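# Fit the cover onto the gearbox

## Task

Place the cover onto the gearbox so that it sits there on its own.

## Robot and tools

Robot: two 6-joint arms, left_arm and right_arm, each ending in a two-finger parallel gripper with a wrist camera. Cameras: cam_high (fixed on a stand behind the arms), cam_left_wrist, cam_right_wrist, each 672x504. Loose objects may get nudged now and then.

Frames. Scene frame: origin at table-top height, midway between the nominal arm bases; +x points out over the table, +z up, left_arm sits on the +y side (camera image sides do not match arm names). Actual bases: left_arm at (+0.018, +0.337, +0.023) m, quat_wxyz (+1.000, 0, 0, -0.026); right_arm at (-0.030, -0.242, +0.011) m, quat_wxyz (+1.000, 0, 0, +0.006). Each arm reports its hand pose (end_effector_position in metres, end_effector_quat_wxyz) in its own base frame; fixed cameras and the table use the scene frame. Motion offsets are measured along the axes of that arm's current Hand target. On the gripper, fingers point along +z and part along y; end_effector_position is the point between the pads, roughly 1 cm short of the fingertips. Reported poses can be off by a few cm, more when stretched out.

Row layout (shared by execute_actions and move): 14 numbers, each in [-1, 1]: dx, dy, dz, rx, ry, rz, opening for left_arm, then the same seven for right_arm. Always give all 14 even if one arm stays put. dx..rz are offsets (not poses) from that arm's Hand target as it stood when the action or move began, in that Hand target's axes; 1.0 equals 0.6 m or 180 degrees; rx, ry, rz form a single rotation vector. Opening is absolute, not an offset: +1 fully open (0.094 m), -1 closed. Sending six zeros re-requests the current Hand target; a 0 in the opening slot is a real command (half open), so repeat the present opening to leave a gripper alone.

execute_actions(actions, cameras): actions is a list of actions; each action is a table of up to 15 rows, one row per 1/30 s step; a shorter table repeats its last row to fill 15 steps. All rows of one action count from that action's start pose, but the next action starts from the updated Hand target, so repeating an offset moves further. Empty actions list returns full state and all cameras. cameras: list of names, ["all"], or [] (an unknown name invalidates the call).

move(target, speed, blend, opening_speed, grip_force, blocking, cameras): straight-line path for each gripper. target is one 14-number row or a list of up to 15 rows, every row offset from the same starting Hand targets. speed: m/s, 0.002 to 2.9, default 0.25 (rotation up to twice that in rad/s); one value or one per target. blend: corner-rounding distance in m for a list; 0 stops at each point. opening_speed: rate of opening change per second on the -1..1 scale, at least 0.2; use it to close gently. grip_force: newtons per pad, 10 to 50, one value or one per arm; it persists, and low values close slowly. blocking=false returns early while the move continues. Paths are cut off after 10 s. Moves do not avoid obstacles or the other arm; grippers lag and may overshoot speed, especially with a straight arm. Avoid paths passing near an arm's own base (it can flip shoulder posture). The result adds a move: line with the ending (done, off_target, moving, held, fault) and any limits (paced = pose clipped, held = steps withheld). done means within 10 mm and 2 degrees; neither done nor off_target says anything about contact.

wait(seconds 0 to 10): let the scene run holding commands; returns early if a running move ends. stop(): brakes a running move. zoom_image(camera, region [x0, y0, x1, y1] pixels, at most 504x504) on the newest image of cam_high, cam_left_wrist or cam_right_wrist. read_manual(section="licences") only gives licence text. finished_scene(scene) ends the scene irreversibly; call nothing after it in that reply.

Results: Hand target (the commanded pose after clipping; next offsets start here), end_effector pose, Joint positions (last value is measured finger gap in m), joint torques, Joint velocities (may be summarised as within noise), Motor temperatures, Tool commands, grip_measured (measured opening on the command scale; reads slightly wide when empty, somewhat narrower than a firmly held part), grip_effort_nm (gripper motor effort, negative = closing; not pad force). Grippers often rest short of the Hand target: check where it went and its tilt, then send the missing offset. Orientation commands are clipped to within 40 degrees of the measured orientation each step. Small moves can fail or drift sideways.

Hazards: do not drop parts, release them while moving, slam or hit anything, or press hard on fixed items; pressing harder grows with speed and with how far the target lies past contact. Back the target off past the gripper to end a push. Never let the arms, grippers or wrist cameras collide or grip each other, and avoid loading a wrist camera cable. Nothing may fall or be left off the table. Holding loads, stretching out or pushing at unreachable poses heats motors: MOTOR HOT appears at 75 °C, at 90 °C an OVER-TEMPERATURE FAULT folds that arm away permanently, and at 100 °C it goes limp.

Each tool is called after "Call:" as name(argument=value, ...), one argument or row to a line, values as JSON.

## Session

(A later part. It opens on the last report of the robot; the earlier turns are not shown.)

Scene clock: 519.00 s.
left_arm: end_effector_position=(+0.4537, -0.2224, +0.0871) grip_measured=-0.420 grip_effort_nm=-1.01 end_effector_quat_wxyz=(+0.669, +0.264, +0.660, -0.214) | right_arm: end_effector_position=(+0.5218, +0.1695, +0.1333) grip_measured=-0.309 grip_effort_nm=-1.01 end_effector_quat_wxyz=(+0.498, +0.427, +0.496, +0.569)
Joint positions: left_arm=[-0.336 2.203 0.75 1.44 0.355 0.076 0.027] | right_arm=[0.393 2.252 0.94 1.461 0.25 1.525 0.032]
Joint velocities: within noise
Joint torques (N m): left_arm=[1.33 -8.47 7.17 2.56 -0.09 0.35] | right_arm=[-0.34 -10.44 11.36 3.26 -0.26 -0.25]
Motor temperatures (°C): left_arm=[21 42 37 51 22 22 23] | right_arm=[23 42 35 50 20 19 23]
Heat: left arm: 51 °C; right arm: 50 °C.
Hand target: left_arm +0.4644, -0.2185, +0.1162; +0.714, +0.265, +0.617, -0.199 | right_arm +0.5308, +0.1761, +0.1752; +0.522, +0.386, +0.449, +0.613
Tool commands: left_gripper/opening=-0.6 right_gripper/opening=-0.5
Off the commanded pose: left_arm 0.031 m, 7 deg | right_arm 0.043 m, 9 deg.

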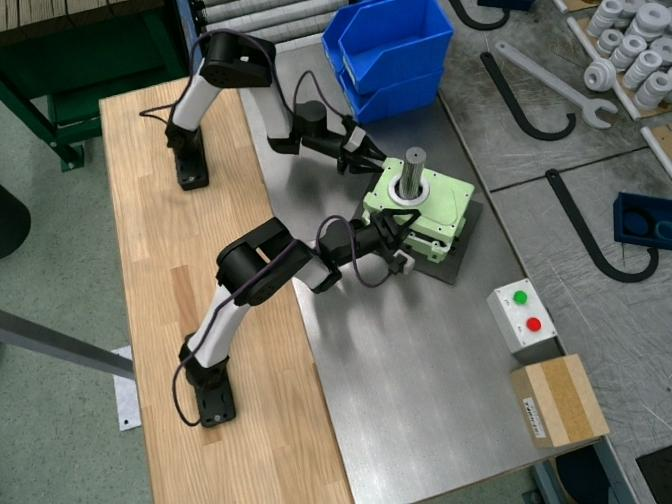

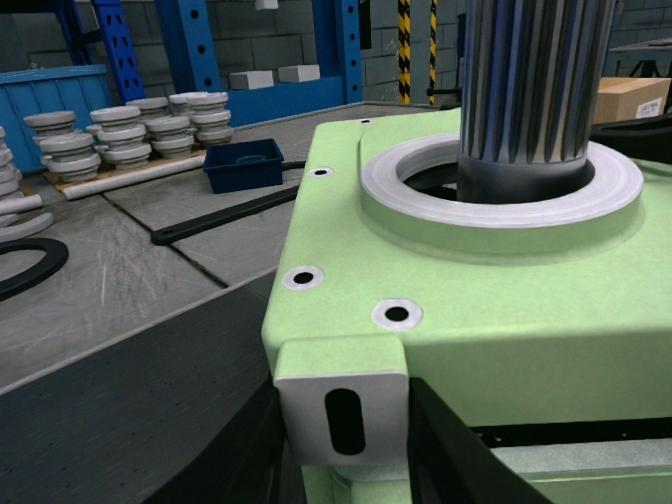

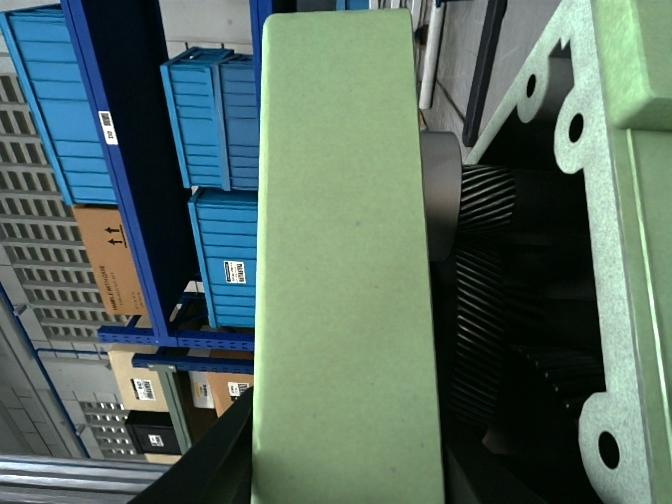

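Call:
move(
  target=[0.05, -0.007, -0.005, 0, 0, 0, -0.6, 0, -0.088, -0.028, 0, 0, 0, -0.5],
  speed=0.06,
  cameras=["all"],
)

Scene clock: 538.37 s.
left_arm: end_effector_position=(+0.4590, -0.2259, +0.0774) grip_measured=-0.420 grip_effort_nm=-1.01 end_effector_quat_wxyz=(+0.669, +0.260, +0.658, -0.228) | right_arm: end_effector_position=(+0.5198, +0.1652, +0.1326) grip_measured=-0.345 grip_effort_nm=-1.01 end_effector_quat_wxyz=(+0.510, +0.418, +0.476, +0.581)
Joint positions: left_arm=[-0.334 2.265 0.787 1.476 0.37 0.048 0.027] | right_arm=[0.388 2.301 0.942 1.565 0.253 1.519 0.031]
Joint torques (N m): left_arm=[1.24 -6.52 4.88 2.56 -0.21 0.81] | right_arm=[0.34 -5.67 10.45 2.04 -0.2 0.08]
Heat: left arm: 52 °C; right arm: 51 °C.
Hand target: left_arm +0.4643, -0.2186, +0.0857; +0.714, +0.265, +0.617, -0.199 | right_arm +0.5304, +0.1764, +0.1196; +0.522, +0.387, +0.450, +0.613
Off the commanded pose: left_arm 0.012 m, 8 deg | right_arm 0.020 m, 6 deg.
joint read past its limit (right arm) — joint 4 (wrist pitch), upper limit.
joint sent to its limit (left arm) — joint 4 (wrist pitch), upper limit. The joint targets still meet the commanded pose.
joint sent to its limit (right arm) — joint 4 (wrist pitch), upper limit. The joint targets are off in orientation, not in position.
move: off_target (left_arm, right_arm)

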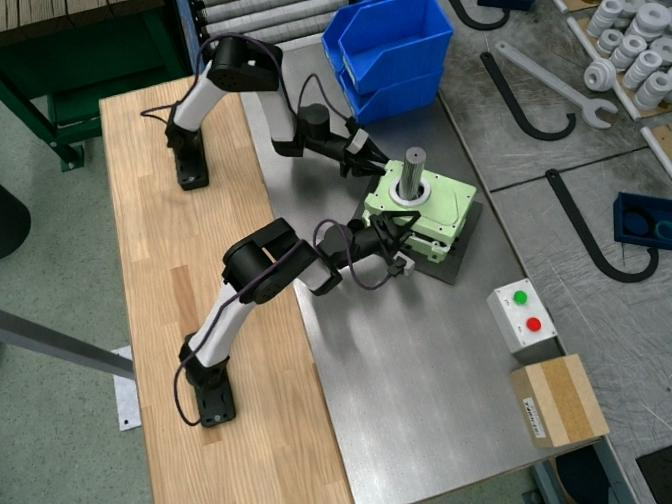

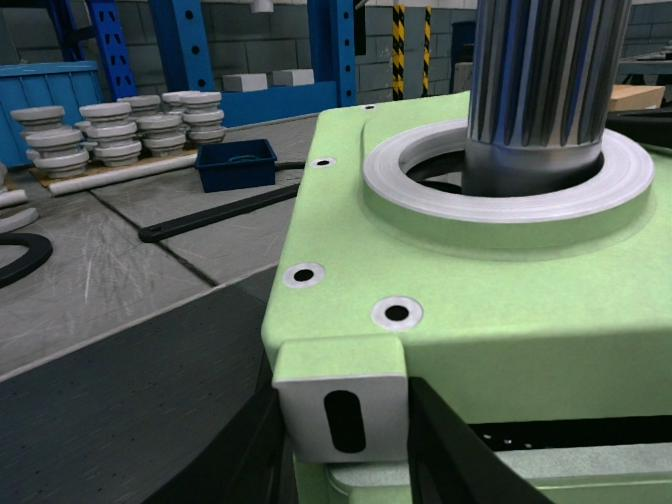

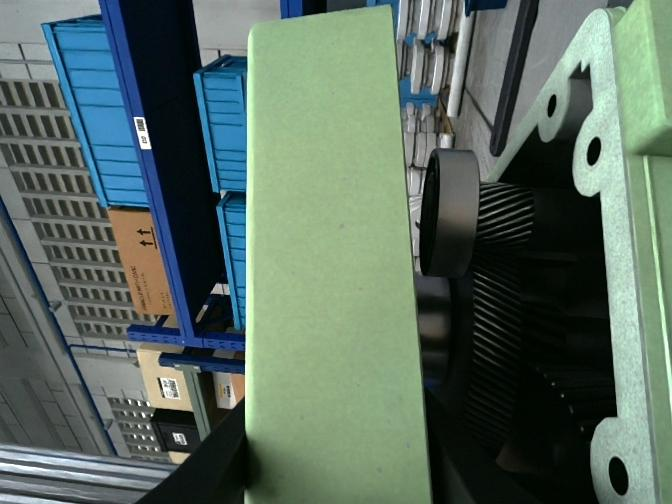

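Call:
move(
  target=[0.0, 0, 0, 0, 0, 0, -0.6, 0, -0.0, 0, 0, 0, 0, -0.24],
  speed=0.05,
  opening_speed=0.3,
  cameras=["cam_left_wrist", "cam_right_wrist"],
)

Scene clock: 541.57 s.
left_arm: end_effector_position=(+0.4597, -0.2264, +0.0762) grip_measured=-0.420 grip_effort_nm=-1.01 end_effector_quat_wxyz=(+0.668, +0.259, +0.659, -0.230) | right_arm: end_effector_position=(+0.5256, +0.1629, +0.1356) grip_measured=-0.244 grip_effort_nm=0.25 end_effector_quat_wxyz=(+0.511, +0.423, +0.464, +0.587)
Joint positions: left_arm=[-0.334 2.271 0.792 1.476 0.372 0.044 0.027] | right_arm=[0.382 2.314 0.97 1.565 0.261 1.536 0.036]
Joint torques (N m): left_arm=[1.25 -6.99 4.38 2.54 -0.23 0.86] | right_arm=[0.81 -6.93 8.13 2.03 -0.27 -0.09]
Heat: left arm: 53 °C; right arm: 50 °C.
Hand target: left_arm +0.4642, -0.2186, +0.0857; +0.714, +0.265, +0.617, -0.199 | right_arm +0.5304, +0.1764, +0.1197; +0.522, +0.387, +0.449, +0.613
Off the commanded pose: left_arm 0.013 m, 8 deg | right_arm 0.021 m, 6 deg.
joint read past its limit (right arm) — joint 4 (wrist pitch), upper limit.
joint sent to its limit (left arm) — joint 4 (wrist pitch), upper limit. The joint targets still meet the commanded pose.
joint sent to its limit (right arm) — joint 4 (wrist pitch), upper limit. The joint targets are off in orientation, not in position.
move: off_target (left_arm, right_arm)
Images, in order (width x height): cam_left_wrist 672x504, cam_right_wrist 672x504.

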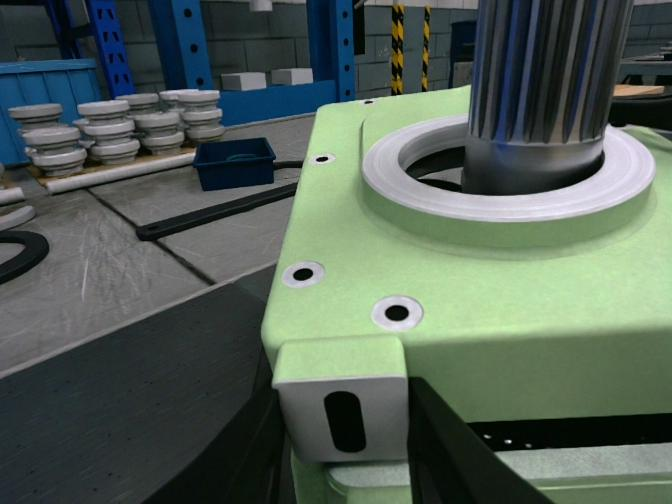

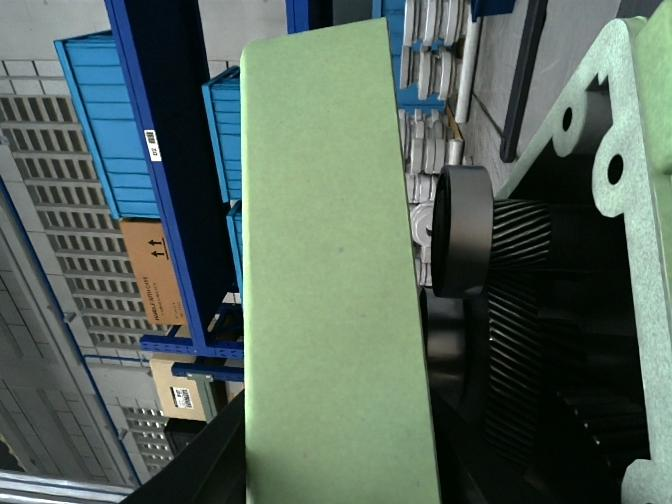

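Call:
move(
  target=[0.0, 0, 0, 0, 0, 0, -0.6, 0, -0.0477, -0.015, 0.06, 0, 0, -0.24],
  speed=0.05,
  cameras=["all"],
)

Scene clock: 543.03 s.
left_arm: end_effector_position=(+0.4597, -0.2265, +0.0762) grip_measured=-0.420 grip_effort_nm=-1.01 end_effector_quat_wxyz=(+0.668, +0.259, +0.659, -0.230) | right_arm: end_effector_position=(+0.5258, +0.1625, +0.1345) grip_measured=-0.244 grip_effort_nm=0.25 end_effector_quat_wxyz=(+0.508, +0.426, +0.462, +0.589)
Joint positions: left_arm=[-0.334 2.271 0.792 1.476 0.372 0.043 0.027] | right_arm=[0.381 2.316 0.97 1.564 0.26 1.547 0.036]
Joint torques (N m): left_arm=[1.33 -7.04 4.36 2.55 -0.24 0.88] | right_arm=[0.84 -4.67 5.81 1.66 -0.3 -0.01]
Heat: left arm: 53 °C; right arm: 49 °C.
Hand target: left_arm +0.4643, -0.2185, +0.0857; +0.714, +0.265, +0.617, -0.198 | right_arm +0.5303, +0.1765, +0.0897; +0.484, +0.434, +0.505, +0.568
Off the commanded pose: left_arm 0.013 m, 8 deg | right_arm 0.047 m, 6 deg.
joint read past its limit (right arm) — joint 4 (wrist pitch), upper limit.
joint sent to its limit (left arm) — joint 4 (wrist pitch), upper limit. The joint targets still meet the commanded pose.
move: off_target (left_arm, right_arm)

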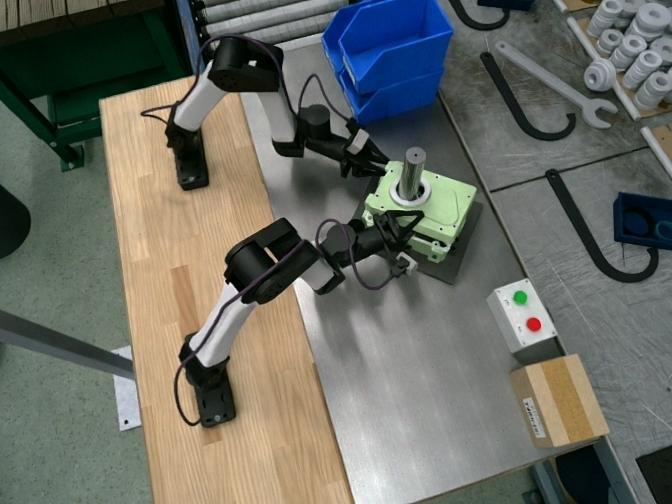

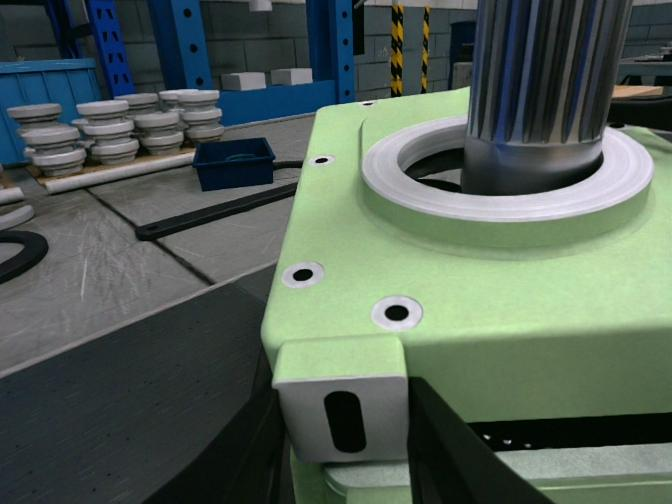

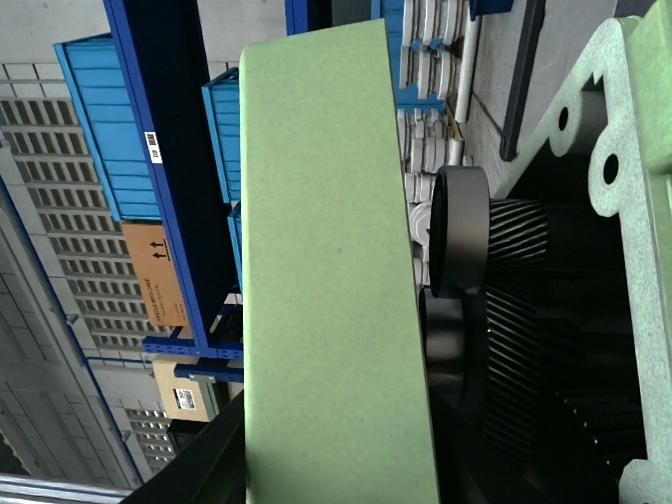

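Call:
move(
  target=[0.0, 0, 0, 0, 0.055, 0, -0.6, 0, 0.03, 0.004, 0.0, 0, 0, -0.24],
  speed=0.05,
  cameras=["all"],
)

Scene clock: 546.60 s.
left_arm: end_effector_position=(+0.4616, -0.2268, +0.0801) grip_measured=-0.420 grip_effort_nm=-1.01 end_effector_quat_wxyz=(+0.647, +0.269, +0.679, -0.217) | right_arm: end_effector_position=(+0.5259, +0.1619, +0.1342) grip_measured=-0.244 grip_effort_nm=0.24 end_effector_quat_wxyz=(+0.504, +0.429, +0.461, +0.591)
Joint positions: left_arm=[-0.336 2.191 0.792 1.326 0.363 0.079 0.027] | right_arm=[0.38 2.314 0.968 1.562 0.259 1.559 0.036]
Joint torques (N m): left_arm=[0.5 -11.71 3.15 1.54 -0.48 0.97] | right_arm=[0.92 -10.28 5.76 1.1 -0.29 -0.14]
Heat: left arm: 53 °C; right arm: 48 °C.
Hand target: left_arm +0.4642, -0.2186, +0.0857; +0.658, +0.281, +0.677, -0.175 | right_arm +0.5307, +0.1764, +0.1079; +0.484, +0.434, +0.505, +0.568
Off the commanded pose: left_arm 0.010 m, 5 deg | right_arm 0.030 m, 6 deg.
joint read past its limit (right arm) — joint 4 (wrist pitch), upper limit.
move: off_target (left_arm, right_arm)

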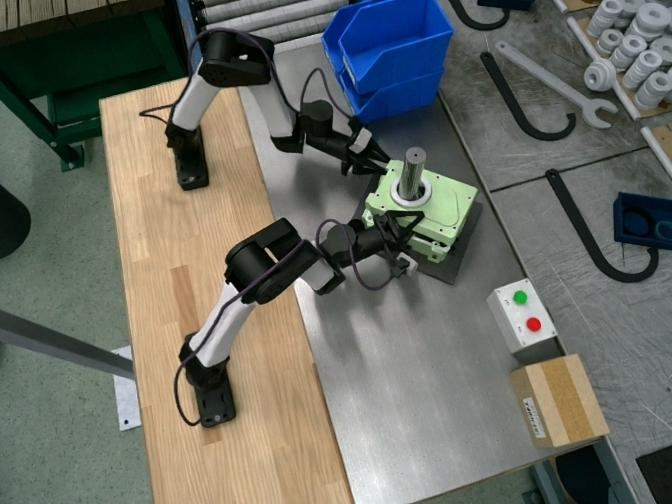

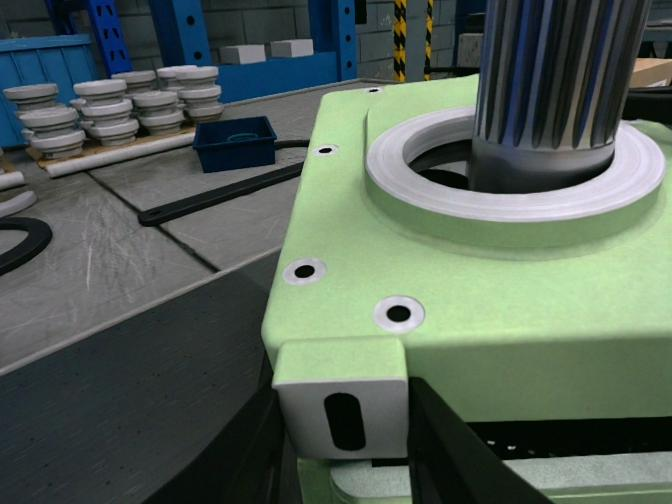

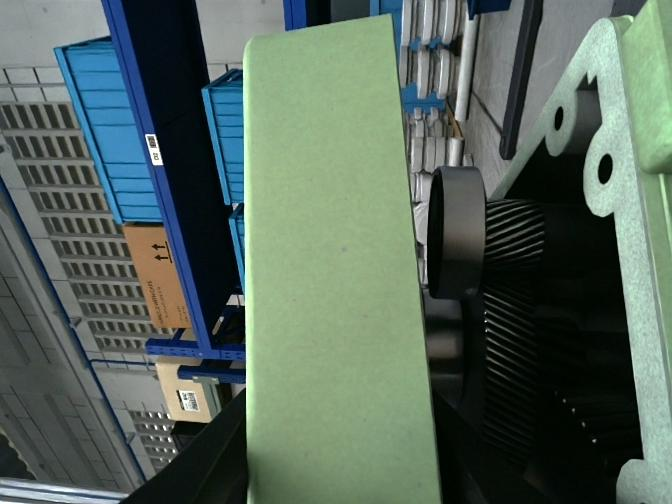

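Call:
move(
  target=[0.033, -0.0044, 0.0025, 0, 0.03, 0, -0.6, 0, -0.05, -0.006, 0.0, 0, 0, -0.24],
  speed=0.05,
  cameras=["all"],
)

Scene clock: 548.73 s.
left_arm: end_effector_position=(+0.4616, -0.2272, +0.0781) grip_measured=-0.420 grip_effort_nm=-1.01 end_effector_quat_wxyz=(+0.637, +0.271, +0.690, -0.210) | right_arm: end_effector_position=(+0.5260, +0.1614, +0.1323) grip_measured=-0.244 grip_effort_nm=0.24 end_effector_quat_wxyz=(+0.501, +0.432, +0.459, +0.593)
Joint positions: left_arm=[-0.342 2.167 0.792 1.269 0.349 0.091 0.027] | right_arm=[0.379 2.319 0.968 1.565 0.259 1.57 0.036]
Joint torques (N m): left_arm=[0.35 -10.25 3.82 1.08 -0.55 1.17] | right_arm=[1.01 -1.13 6.23 2.03 -0.29 -0.25]
Heat: left arm: 52 °C; right arm: 47 °C.
Hand target: left_arm +0.4643, -0.2186, +0.0657; +0.625, +0.289, +0.707, -0.162 | right_arm +0.5305, +0.1766, +0.0776; +0.484, +0.434, +0.505, +0.568
Off the commanded pose: left_arm 0.015 m, 6 deg | right_arm 0.057 m, 6 deg.
joint read past its limit (right arm) — joint 4 (wrist pitch), upper limit.
joint sent to its limit (right arm) — joint 4 (wrist pitch), upper limit. The joint targets are off in position, not in orientation.
move: off_target (left_arm, right_arm)

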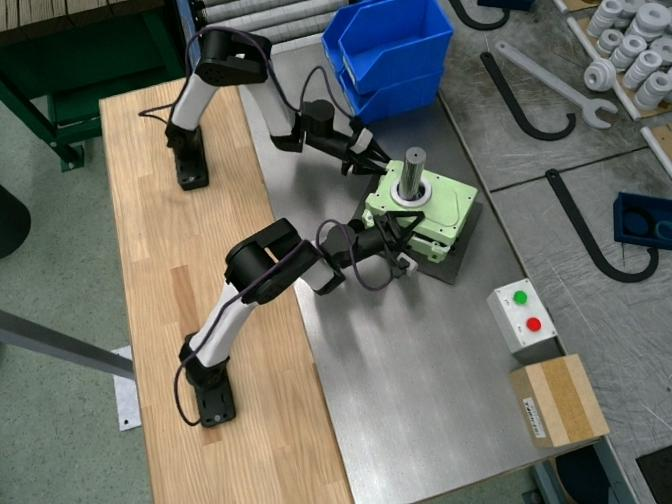

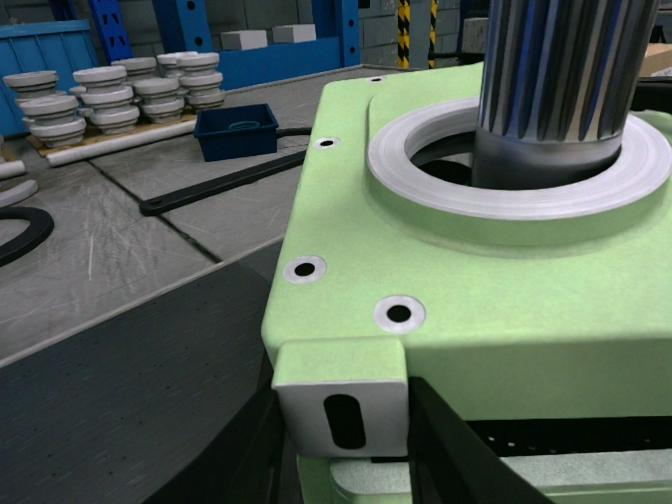

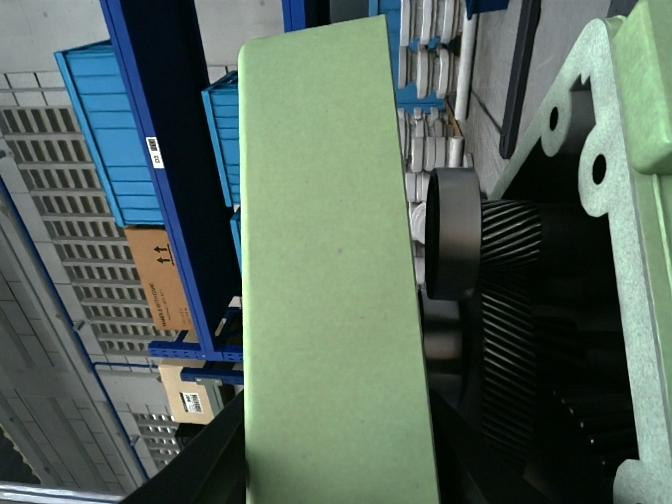

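Call:
move(
  target=[
    [0.0, 0, 0, 0, 0, 0, -0.6, 0, 0.075, 0.009, 0.0, 0, 0, -0.24],
    [0.0, 0, 0, 0, 0, 0, -0.6, 0, 0.075, 0.009, 0.0, 0, 0, 0.0],
  ],
  speed=0.05,
  opening_speed=0.3,
  cameras=["cam_left_wrist", "cam_right_wrist"],
)

Scene clock: 552.20 s.
left_arm: end_effector_position=(+0.4616, -0.2272, +0.0786) grip_measured=-0.420 grip_effort_nm=-1.01 end_effector_quat_wxyz=(+0.637, +0.271, +0.690, -0.209) | right_arm: end_effector_position=(+0.5284, +0.1622, +0.1382) grip_measured=-0.003 grip_effort_nm=0.19 end_effector_quat_wxyz=(+0.497, +0.438, +0.470, +0.583)
Joint positions: left_arm=[-0.342 2.165 0.792 1.265 0.348 0.093 0.027] | right_arm=[0.379 2.272 0.968 1.485 0.26 1.569 0.047]
Joint torques (N m): left_arm=[0.4 -10.11 3.86 1.13 -0.55 1.15] | right_arm=[0.98 -11.06 6.09 1.39 -0.3 -0.25]
Heat: left arm: 51 °C; right arm: 46 °C.
Hand target: left_arm +0.4643, -0.2186, +0.0657; +0.625, +0.289, +0.707, -0.161 | right_arm +0.5307, +0.1764, +0.1229; +0.484, +0.434, +0.505, +0.568
Off the commanded pose: left_arm 0.016 m, 6 deg | right_arm 0.021 m, 5 deg.
move: off_target (left_arm, right_arm); target 2's new opening was sent with right_arm's hand 0.017 m and 4 deg from that target
Images, in order (width x height): cam_left_wrist 672x504, cam_right_wrist 672x504.

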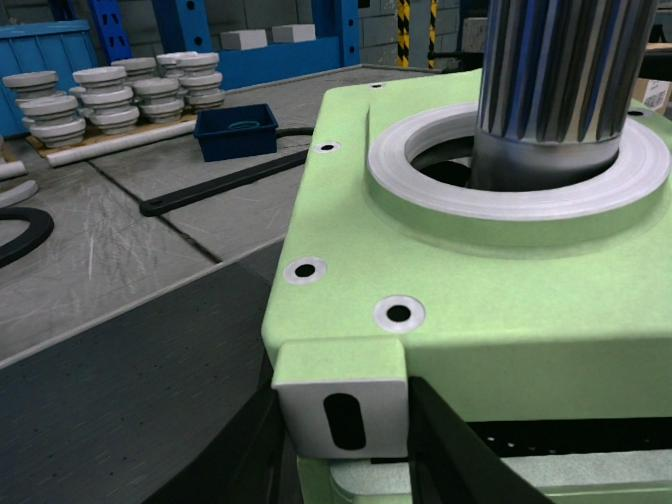

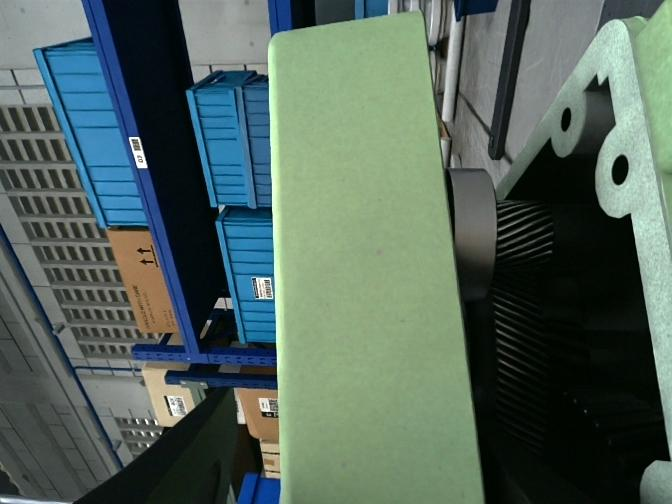

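Call:
move(
  target=[0.0, 0, 0, 0, 0, 0, -0.6, 0, -0.042, -0.005, 0.0, 0, 0, 0.0],
  speed=0.05,
  cameras=["cam_left_wrist", "cam_right_wrist"],
)

Scene clock: 553.27 s.
left_arm: end_effector_position=(+0.4614, -0.2274, +0.0771) grip_measured=-0.420 grip_effort_nm=-1.01 end_effector_quat_wxyz=(+0.635, +0.271, +0.692, -0.210) | right_arm: end_effector_position=(+0.5254, +0.1611, +0.1399) grip_measured=-0.003 grip_effort_nm=0.17 end_effector_quat_wxyz=(+0.503, +0.430, +0.455, +0.596)
Joint positions: left_arm=[-0.342 2.165 0.792 1.259 0.348 0.093 0.027] | right_arm=[0.379 2.302 0.966 1.562 0.259 1.569 0.047]
Joint torques (N m): left_arm=[0.43 -10.15 3.88 1.16 -0.53 1.15] | right_arm=[0.98 -5.94 5.76 1.44 -0.31 -0.25]
Heat: left arm: 50 °C; right arm: 46 °C.
Hand target: left_arm +0.4643, -0.2185, +0.0657; +0.625, +0.289, +0.707, -0.161 | right_arm +0.5306, +0.1765, +0.0976; +0.484, +0.434, +0.505, +0.568
Off the commanded pose: left_arm 0.015 m, 6 deg | right_arm 0.045 m, 7 deg.
joint read past its limit (right arm) — joint 4 (wrist pitch), upper limit.
move: off_target (left_arm, right_arm)
Images, in order (width x height): cam_left_wrist 672x504, cam_right_wrist 672x504.

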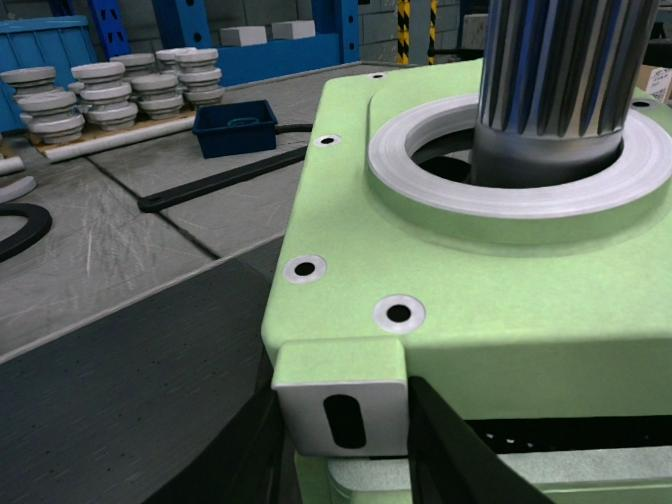

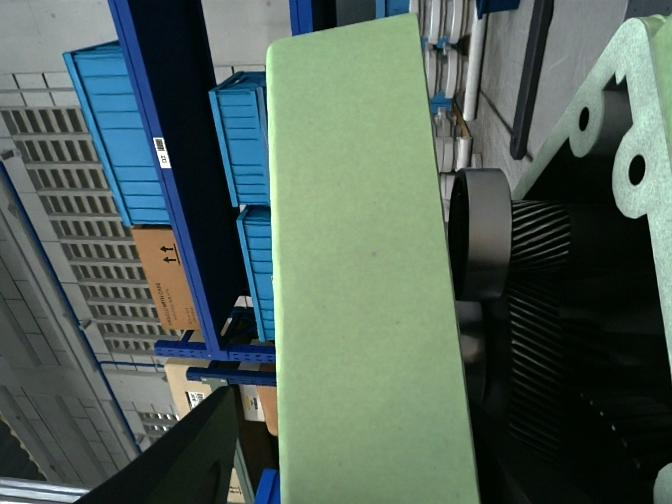

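Call:
move(
  target=[0.0, 0, 0, 0, 0, 0, -0.6, 0, 0.029, 0.003, 0.055, 0, 0, 0.0],
  speed=0.05,
  cameras=["cam_left_wrist", "cam_right_wrist"],
)

Scene clock: 558.10 s.
left_arm: end_effector_position=(+0.4609, -0.2280, +0.0778) grip_measured=-0.420 grip_effort_nm=-1.01 end_effector_quat_wxyz=(+0.634, +0.272, +0.692, -0.212) | right_arm: end_effector_position=(+0.5343, +0.1646, +0.1290) grip_measured=-0.002 grip_effort_nm=0.13 end_effector_quat_wxyz=(+0.469, +0.470, +0.524, +0.534)
Joint positions: left_arm=[-0.342 2.162 0.792 1.256 0.352 0.092 0.027] | right_arm=[0.379 2.168 0.978 1.201 0.26 1.579 0.047]
Joint torques (N m): left_arm=[0.47 -9.94 3.9 1.18 -0.57 1.17] | right_arm=[1.05 -12.72 5.23 1.38 -0.23 0.08]
Motor temperatures (°C): left_arm=[21 40 37 49 22 23 23] | right_arm=[23 38 35 45 20 18 21]
Heat: left arm: 49 °C; right arm: 45 °C.
Hand target: left_arm +0.4643, -0.2185, +0.0656; +0.625, +0.289, +0.707, -0.161 | right_arm +0.5304, +0.1764, +0.1151; +0.444, +0.474, +0.552, +0.522
Off the commanded pose: left_arm 0.016 m, 6 deg | right_arm 0.019 m, 5 deg.
move: off_target (left_arm, right_arm)
Images, in order (width x height): cam_left_wrist 672x504, cam_right_wrist 672x504.

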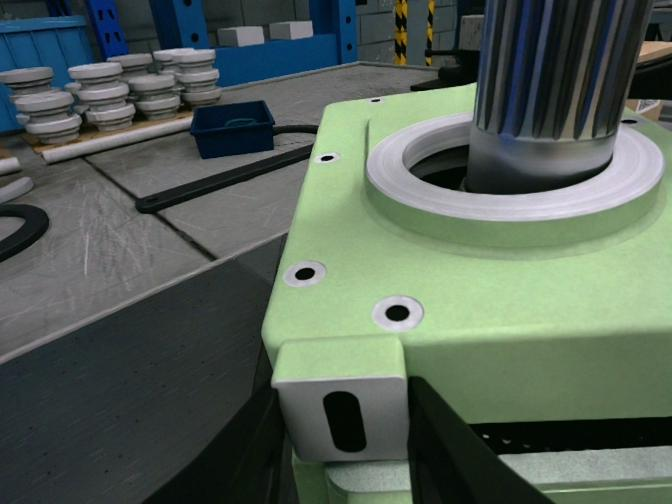

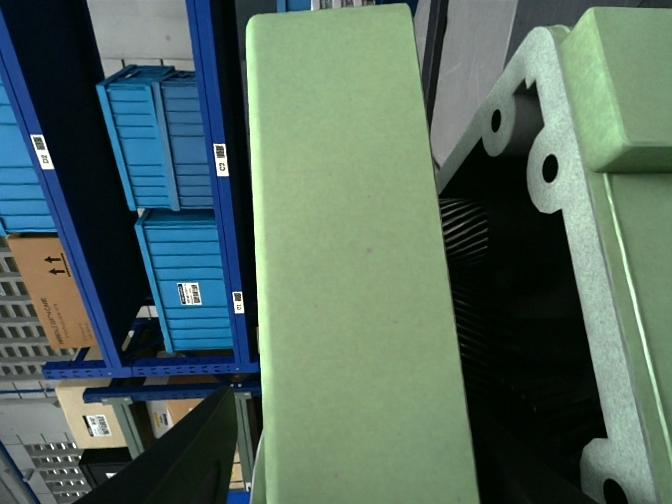

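Call:
execute_actions(
  actions=[],
  cameras=["cam_high"],
)

Call:
zoom_image(
  camera="cam_high",
  region=[355, 140, 475, 270],
)

Scene clock: 559.83 s.
left_arm: end_effector_position=(+0.4609, -0.2280, +0.0778) grip_measured=-0.420 grip_effort_nm=-1.01 end_effector_quat_wxyz=(+0.634, +0.272, +0.692, -0.212) | right_arm: end_effector_position=(+0.5343, +0.1646, +0.1290) grip_measured=-0.002 grip_effort_nm=0.13 end_effector_quat_wxyz=(+0.469, +0.470, +0.524, +0.534)
Joint positions: left_arm=[-0.342 2.162 0.792 1.256 0.352 0.092 0.027] | right_arm=[0.379 2.168 0.978 1.201 0.26 1.579 0.047]
Joint velocities: within noise
Joint torques (N m): left_arm=[0.51 -9.92 3.92 1.18 -0.57 1.16] | right_arm=[1.03 -12.7 5.24 1.38 -0.23 0.07]
Motor temperatures (°C): left_arm=[21 40 37 49 22 23 23] | right_arm=[23 38 35 44 20 18 21]
Heat: left arm: 49 °C; right arm: 44 °C.
Hand target: left_arm +0.4643, -0.2185, +0.0656; +0.625, +0.289, +0.707, -0.161 | right_arm +0.5304, +0.1764, +0.1151; +0.444, +0.474, +0.552, +0.522
Tool commands: left_gripper/opening=-0.6 right_gripper/opening=+0.0
Off the commanded pose: left_arm 0.016 m, 6 deg | right_arm 0.019 m, 5 deg.
Images, in order (width x height): cam_high 672x504.

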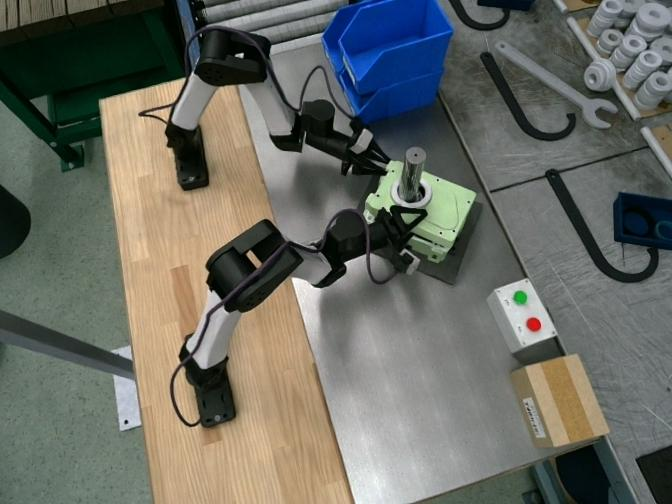

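Scaled by 3.877 from the camera's 672x504 image, which has a finer 960x720 frame.

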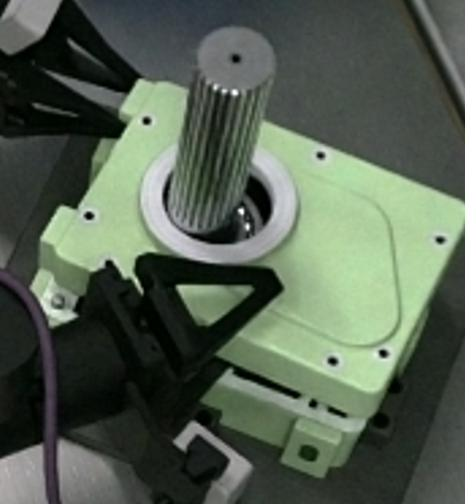

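Call:
move(
  target=[0.0026, 0.0003, -0.0148, 0, 0, 0, -0.6, 0.0079, -0.0004, -0.0062, 0, 0, 0, 0.0],
  speed=0.05,
  cameras=["cam_high"],
)

Call:
zoom_image(
  camera="cam_high",
  region=[355, 140, 475, 270],
)

Scene clock: 563.10 s.
left_arm: end_effector_position=(+0.4559, -0.2257, +0.0789) grip_measured=-0.419 grip_effort_nm=-1.01 end_effector_quat_wxyz=(+0.632, +0.271, +0.694, -0.213) | right_arm: end_effector_position=(+0.5332, +0.1661, +0.1289) grip_measured=-0.002 grip_effort_nm=0.13 end_effector_quat_wxyz=(+0.468, +0.471, +0.525, +0.532)
Joint positions: left_arm=[-0.34 2.144 0.768 1.259 0.355 0.087 0.027] | right_arm=[0.384 2.163 0.976 1.192 0.265 1.579 0.047]
Joint torques (N m): left_arm=[1.21 -9.65 2.7 1.33 -0.52 1.25] | right_arm=[1.68 -12.72 4.46 1.52 -0.13 0.07]
Heat: left arm: 48 °C; right arm: 44 °C.
Hand target: left_arm +0.4573, -0.2128, +0.0655; +0.625, +0.289, +0.707, -0.161 | right_arm +0.5261, +0.1804, +0.1151; +0.445, +0.474, +0.552, +0.522
Off the commanded pose: left_arm 0.019 m, 7 deg | right_arm 0.021 m, 4 deg.
move: off_target (left_arm, right_arm)
Images, in order (width x height): cam_high 672x504.

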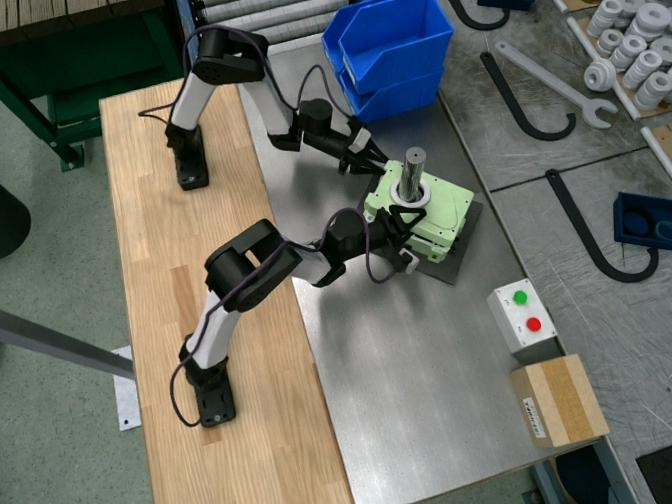

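Scaled by 3.877 from the camera's 672x504 image, which has a finer 960x720 frame.

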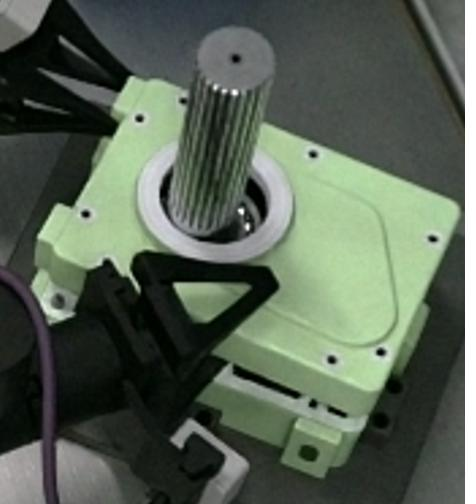

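Call:
move(
  target=[0.0013, 0.0002, -0.0084, 0, 0, 0, -0.6, 0.0052, -0.0003, -0.0041, 0, 0, 0, 0.0],
  speed=0.05,
  cameras=["cam_high", "cam_right_wrist"],
)

Call:
zoom_image(
  camera="cam_high",
  region=[355, 140, 475, 270],
)

Scene clock: 564.30 s.
left_arm: end_effector_position=(+0.4533, -0.2235, +0.0783) grip_measured=-0.419 grip_effort_nm=-1.01 end_effector_quat_wxyz=(+0.631, +0.268, +0.696, -0.214) | right_arm: end_effector_position=(+0.5314, +0.1685, +0.1286) grip_measured=-0.002 grip_effort_nm=0.13 end_effector_quat_wxyz=(+0.466, +0.472, +0.526, +0.532)
Joint positions: left_arm=[-0.338 2.138 0.754 1.265 0.355 0.082 0.027] | right_arm=[0.391 2.159 0.972 1.187 0.271 1.583 0.047]
Joint torques (N m): left_arm=[1.43 -9.81 2.17 1.38 -0.46 1.3] | right_arm=[1.88 -12.63 4.22 1.59 -0.13 0.05]
Heat: left arm: 48 °C; right arm: 44 °C.
Hand target: left_arm +0.4534, -0.2096, +0.0658; +0.625, +0.289, +0.707, -0.161 | right_arm +0.5231, +0.1833, +0.1150; +0.444, +0.474, +0.552, +0.522
Off the commanded pose: left_arm 0.019 m, 7 deg | right_arm 0.022 m, 4 deg.
move: off_target (left_arm, right_arm)
Images, in order (width x height): cam_high 672x504, cam_right_wrist 672x504.

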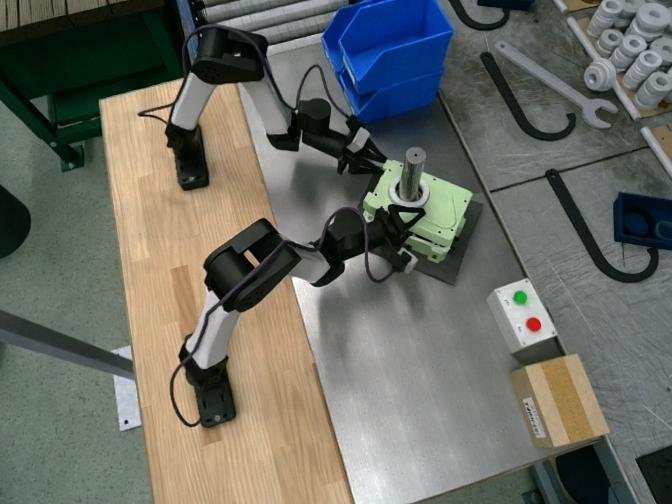

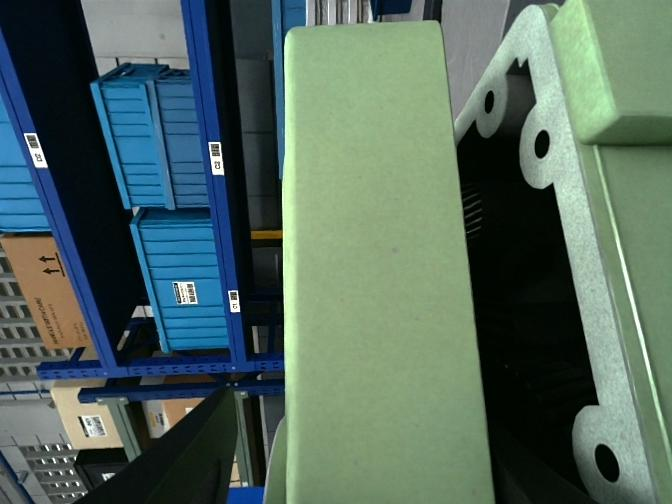

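Scaled by 3.877 from the camera's 672x504 image, which has a finer 960x720 frame.

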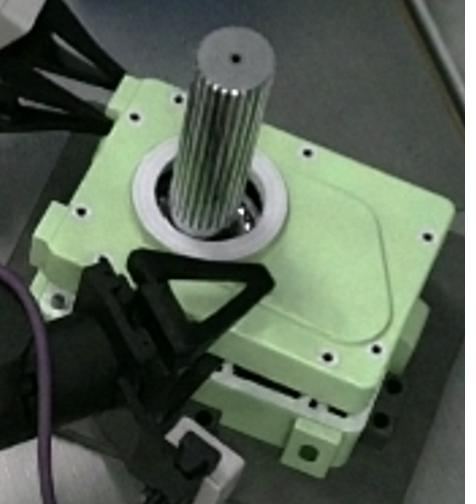

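Call:
move(
  target=[0.0338, -0.0046, 0.0058, 0, 0, 0, -0.6, 0.0, -0.033, 0.002, 0, 0, 0, 0.0],
  speed=0.04,
  cameras=["all"],
)

Call:
zoom_image(
  camera="cam_high",
  region=[355, 140, 475, 270],
)

Scene clock: 566.07 s.
left_arm: end_effector_position=(+0.4527, -0.2236, +0.0756) grip_measured=-0.417 grip_effort_nm=-1.01 end_effector_quat_wxyz=(+0.641, +0.264, +0.687, -0.219) | right_arm: end_effector_position=(+0.5293, +0.1676, +0.1297) grip_measured=-0.002 grip_effort_nm=0.13 end_effector_quat_wxyz=(+0.470, +0.469, +0.515, +0.542)
Joint positions: left_arm=[-0.338 2.178 0.751 1.339 0.357 0.068 0.027] | right_arm=[0.391 2.174 0.961 1.243 0.273 1.586 0.047]
Joint torques (N m): left_arm=[1.52 -6.15 2.3 1.42 -0.45 1.47] | right_arm=[1.83 -8.08 4.19 1.73 -0.13 0.01]
Heat: left arm: 48 °C; right arm: 44 °C.
Hand target: left_arm +0.4534, -0.2096, +0.0450; +0.625, +0.289, +0.707, -0.161 | right_arm +0.5231, +0.1833, +0.0952; +0.444, +0.474, +0.552, +0.522
Off the commanded pose: left_arm 0.034 m, 8 deg | right_arm 0.038 m, 6 deg.
move: off_target (left_arm, right_arm)

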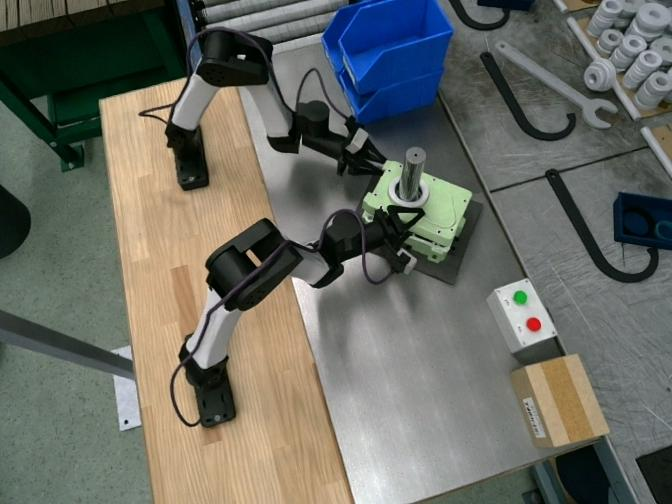

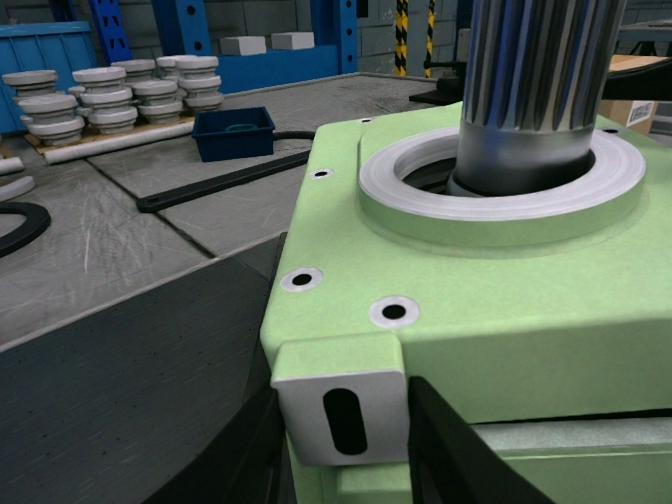

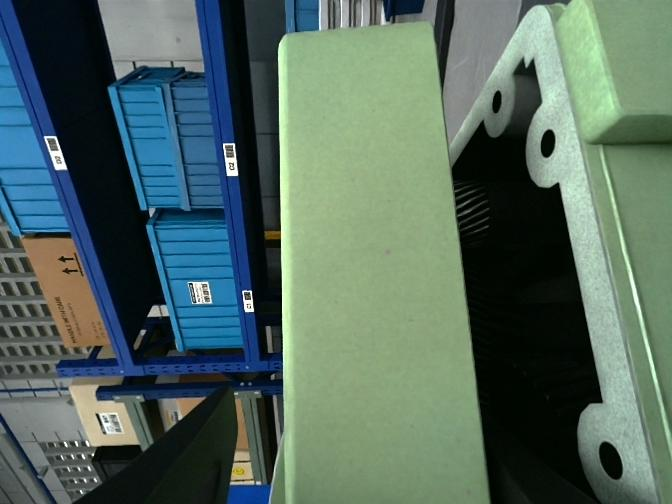

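Scaled by 3.877 from the camera's 672x504 image, which has a finer 960x720 frame.

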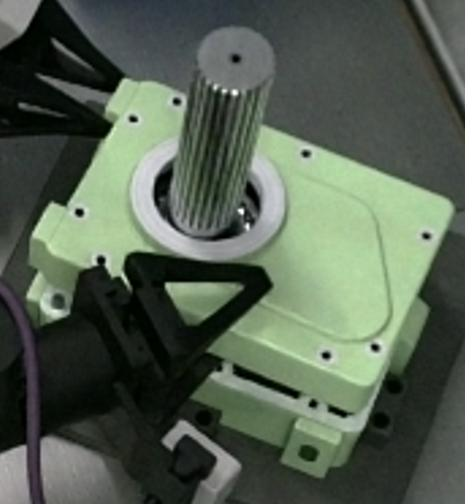

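Call:
move(
  target=[0.0, 0, 0, 0, 0, 0, -0.6, 0.0, 0, 0, 0.06, 0, 0, 0.0],
  speed=0.05,
  cameras=["all"],
)

Call:
zoom_image(
  camera="cam_high",
  region=[355, 140, 475, 270],
)

Scene clock: 569.23 s.
left_arm: end_effector_position=(+0.4514, -0.2238, +0.0753) grip_measured=-0.417 grip_effort_nm=-1.01 end_effector_quat_wxyz=(+0.640, +0.266, +0.686, -0.222) | right_arm: end_effector_position=(+0.5330, +0.1693, +0.1175) grip_measured=-0.002 grip_effort_nm=0.13 end_effector_quat_wxyz=(+0.431, +0.510, +0.559, +0.492)
Joint positions: left_arm=[-0.336 2.178 0.748 1.342 0.366 0.066 0.027] | right_arm=[0.393 2.091 1.005 0.935 0.276 1.633 0.047]
Joint torques (N m): left_arm=[1.36 -6.17 2.44 1.38 -0.53 1.5] | right_arm=[1.48 -12.55 5.29 1.09 -0.25 0.01]
Heat: left arm: 47 °C; right arm: 43 °C.
Hand target: left_arm +0.4533, -0.2097, +0.0450; +0.625, +0.289, +0.707, -0.161 | right_arm +0.5231, +0.1833, +0.0951; +0.398, +0.514, +0.599, +0.468
Off the commanded pose: left_arm 0.033 m, 8 deg | right_arm 0.028 m, 7 deg.
move: off_target (left_arm, right_arm)

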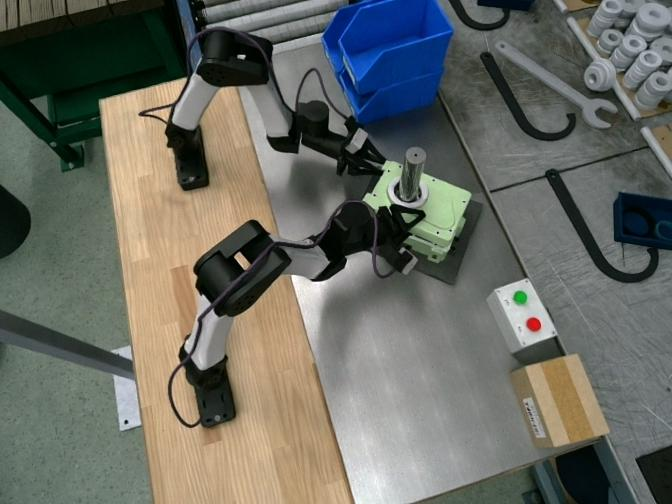

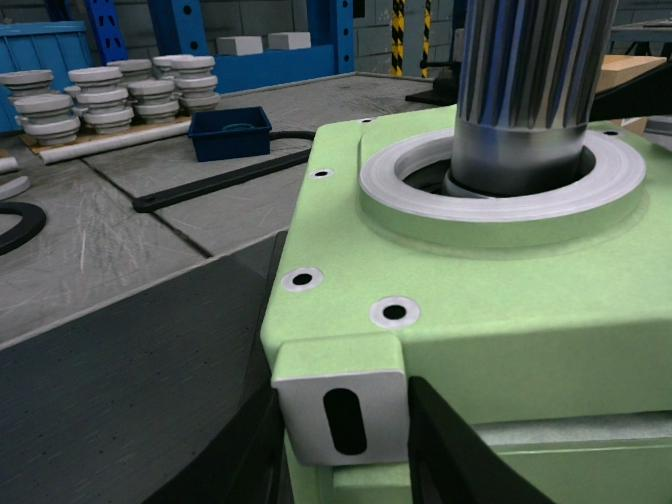

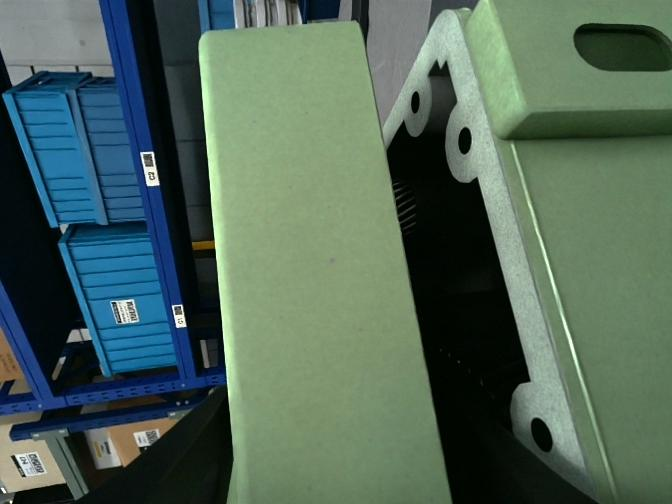

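Scaled by 3.877 from the camera's 672x504 image, which has a finer 960x720 frame.

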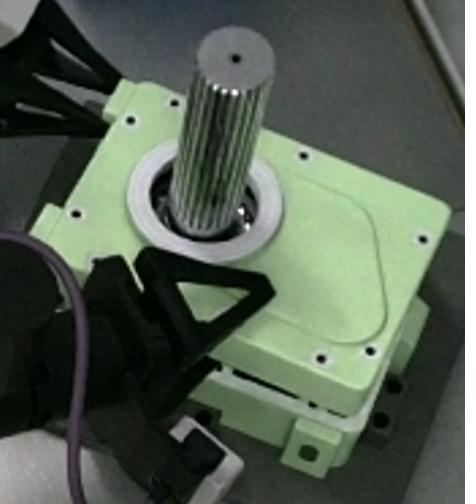

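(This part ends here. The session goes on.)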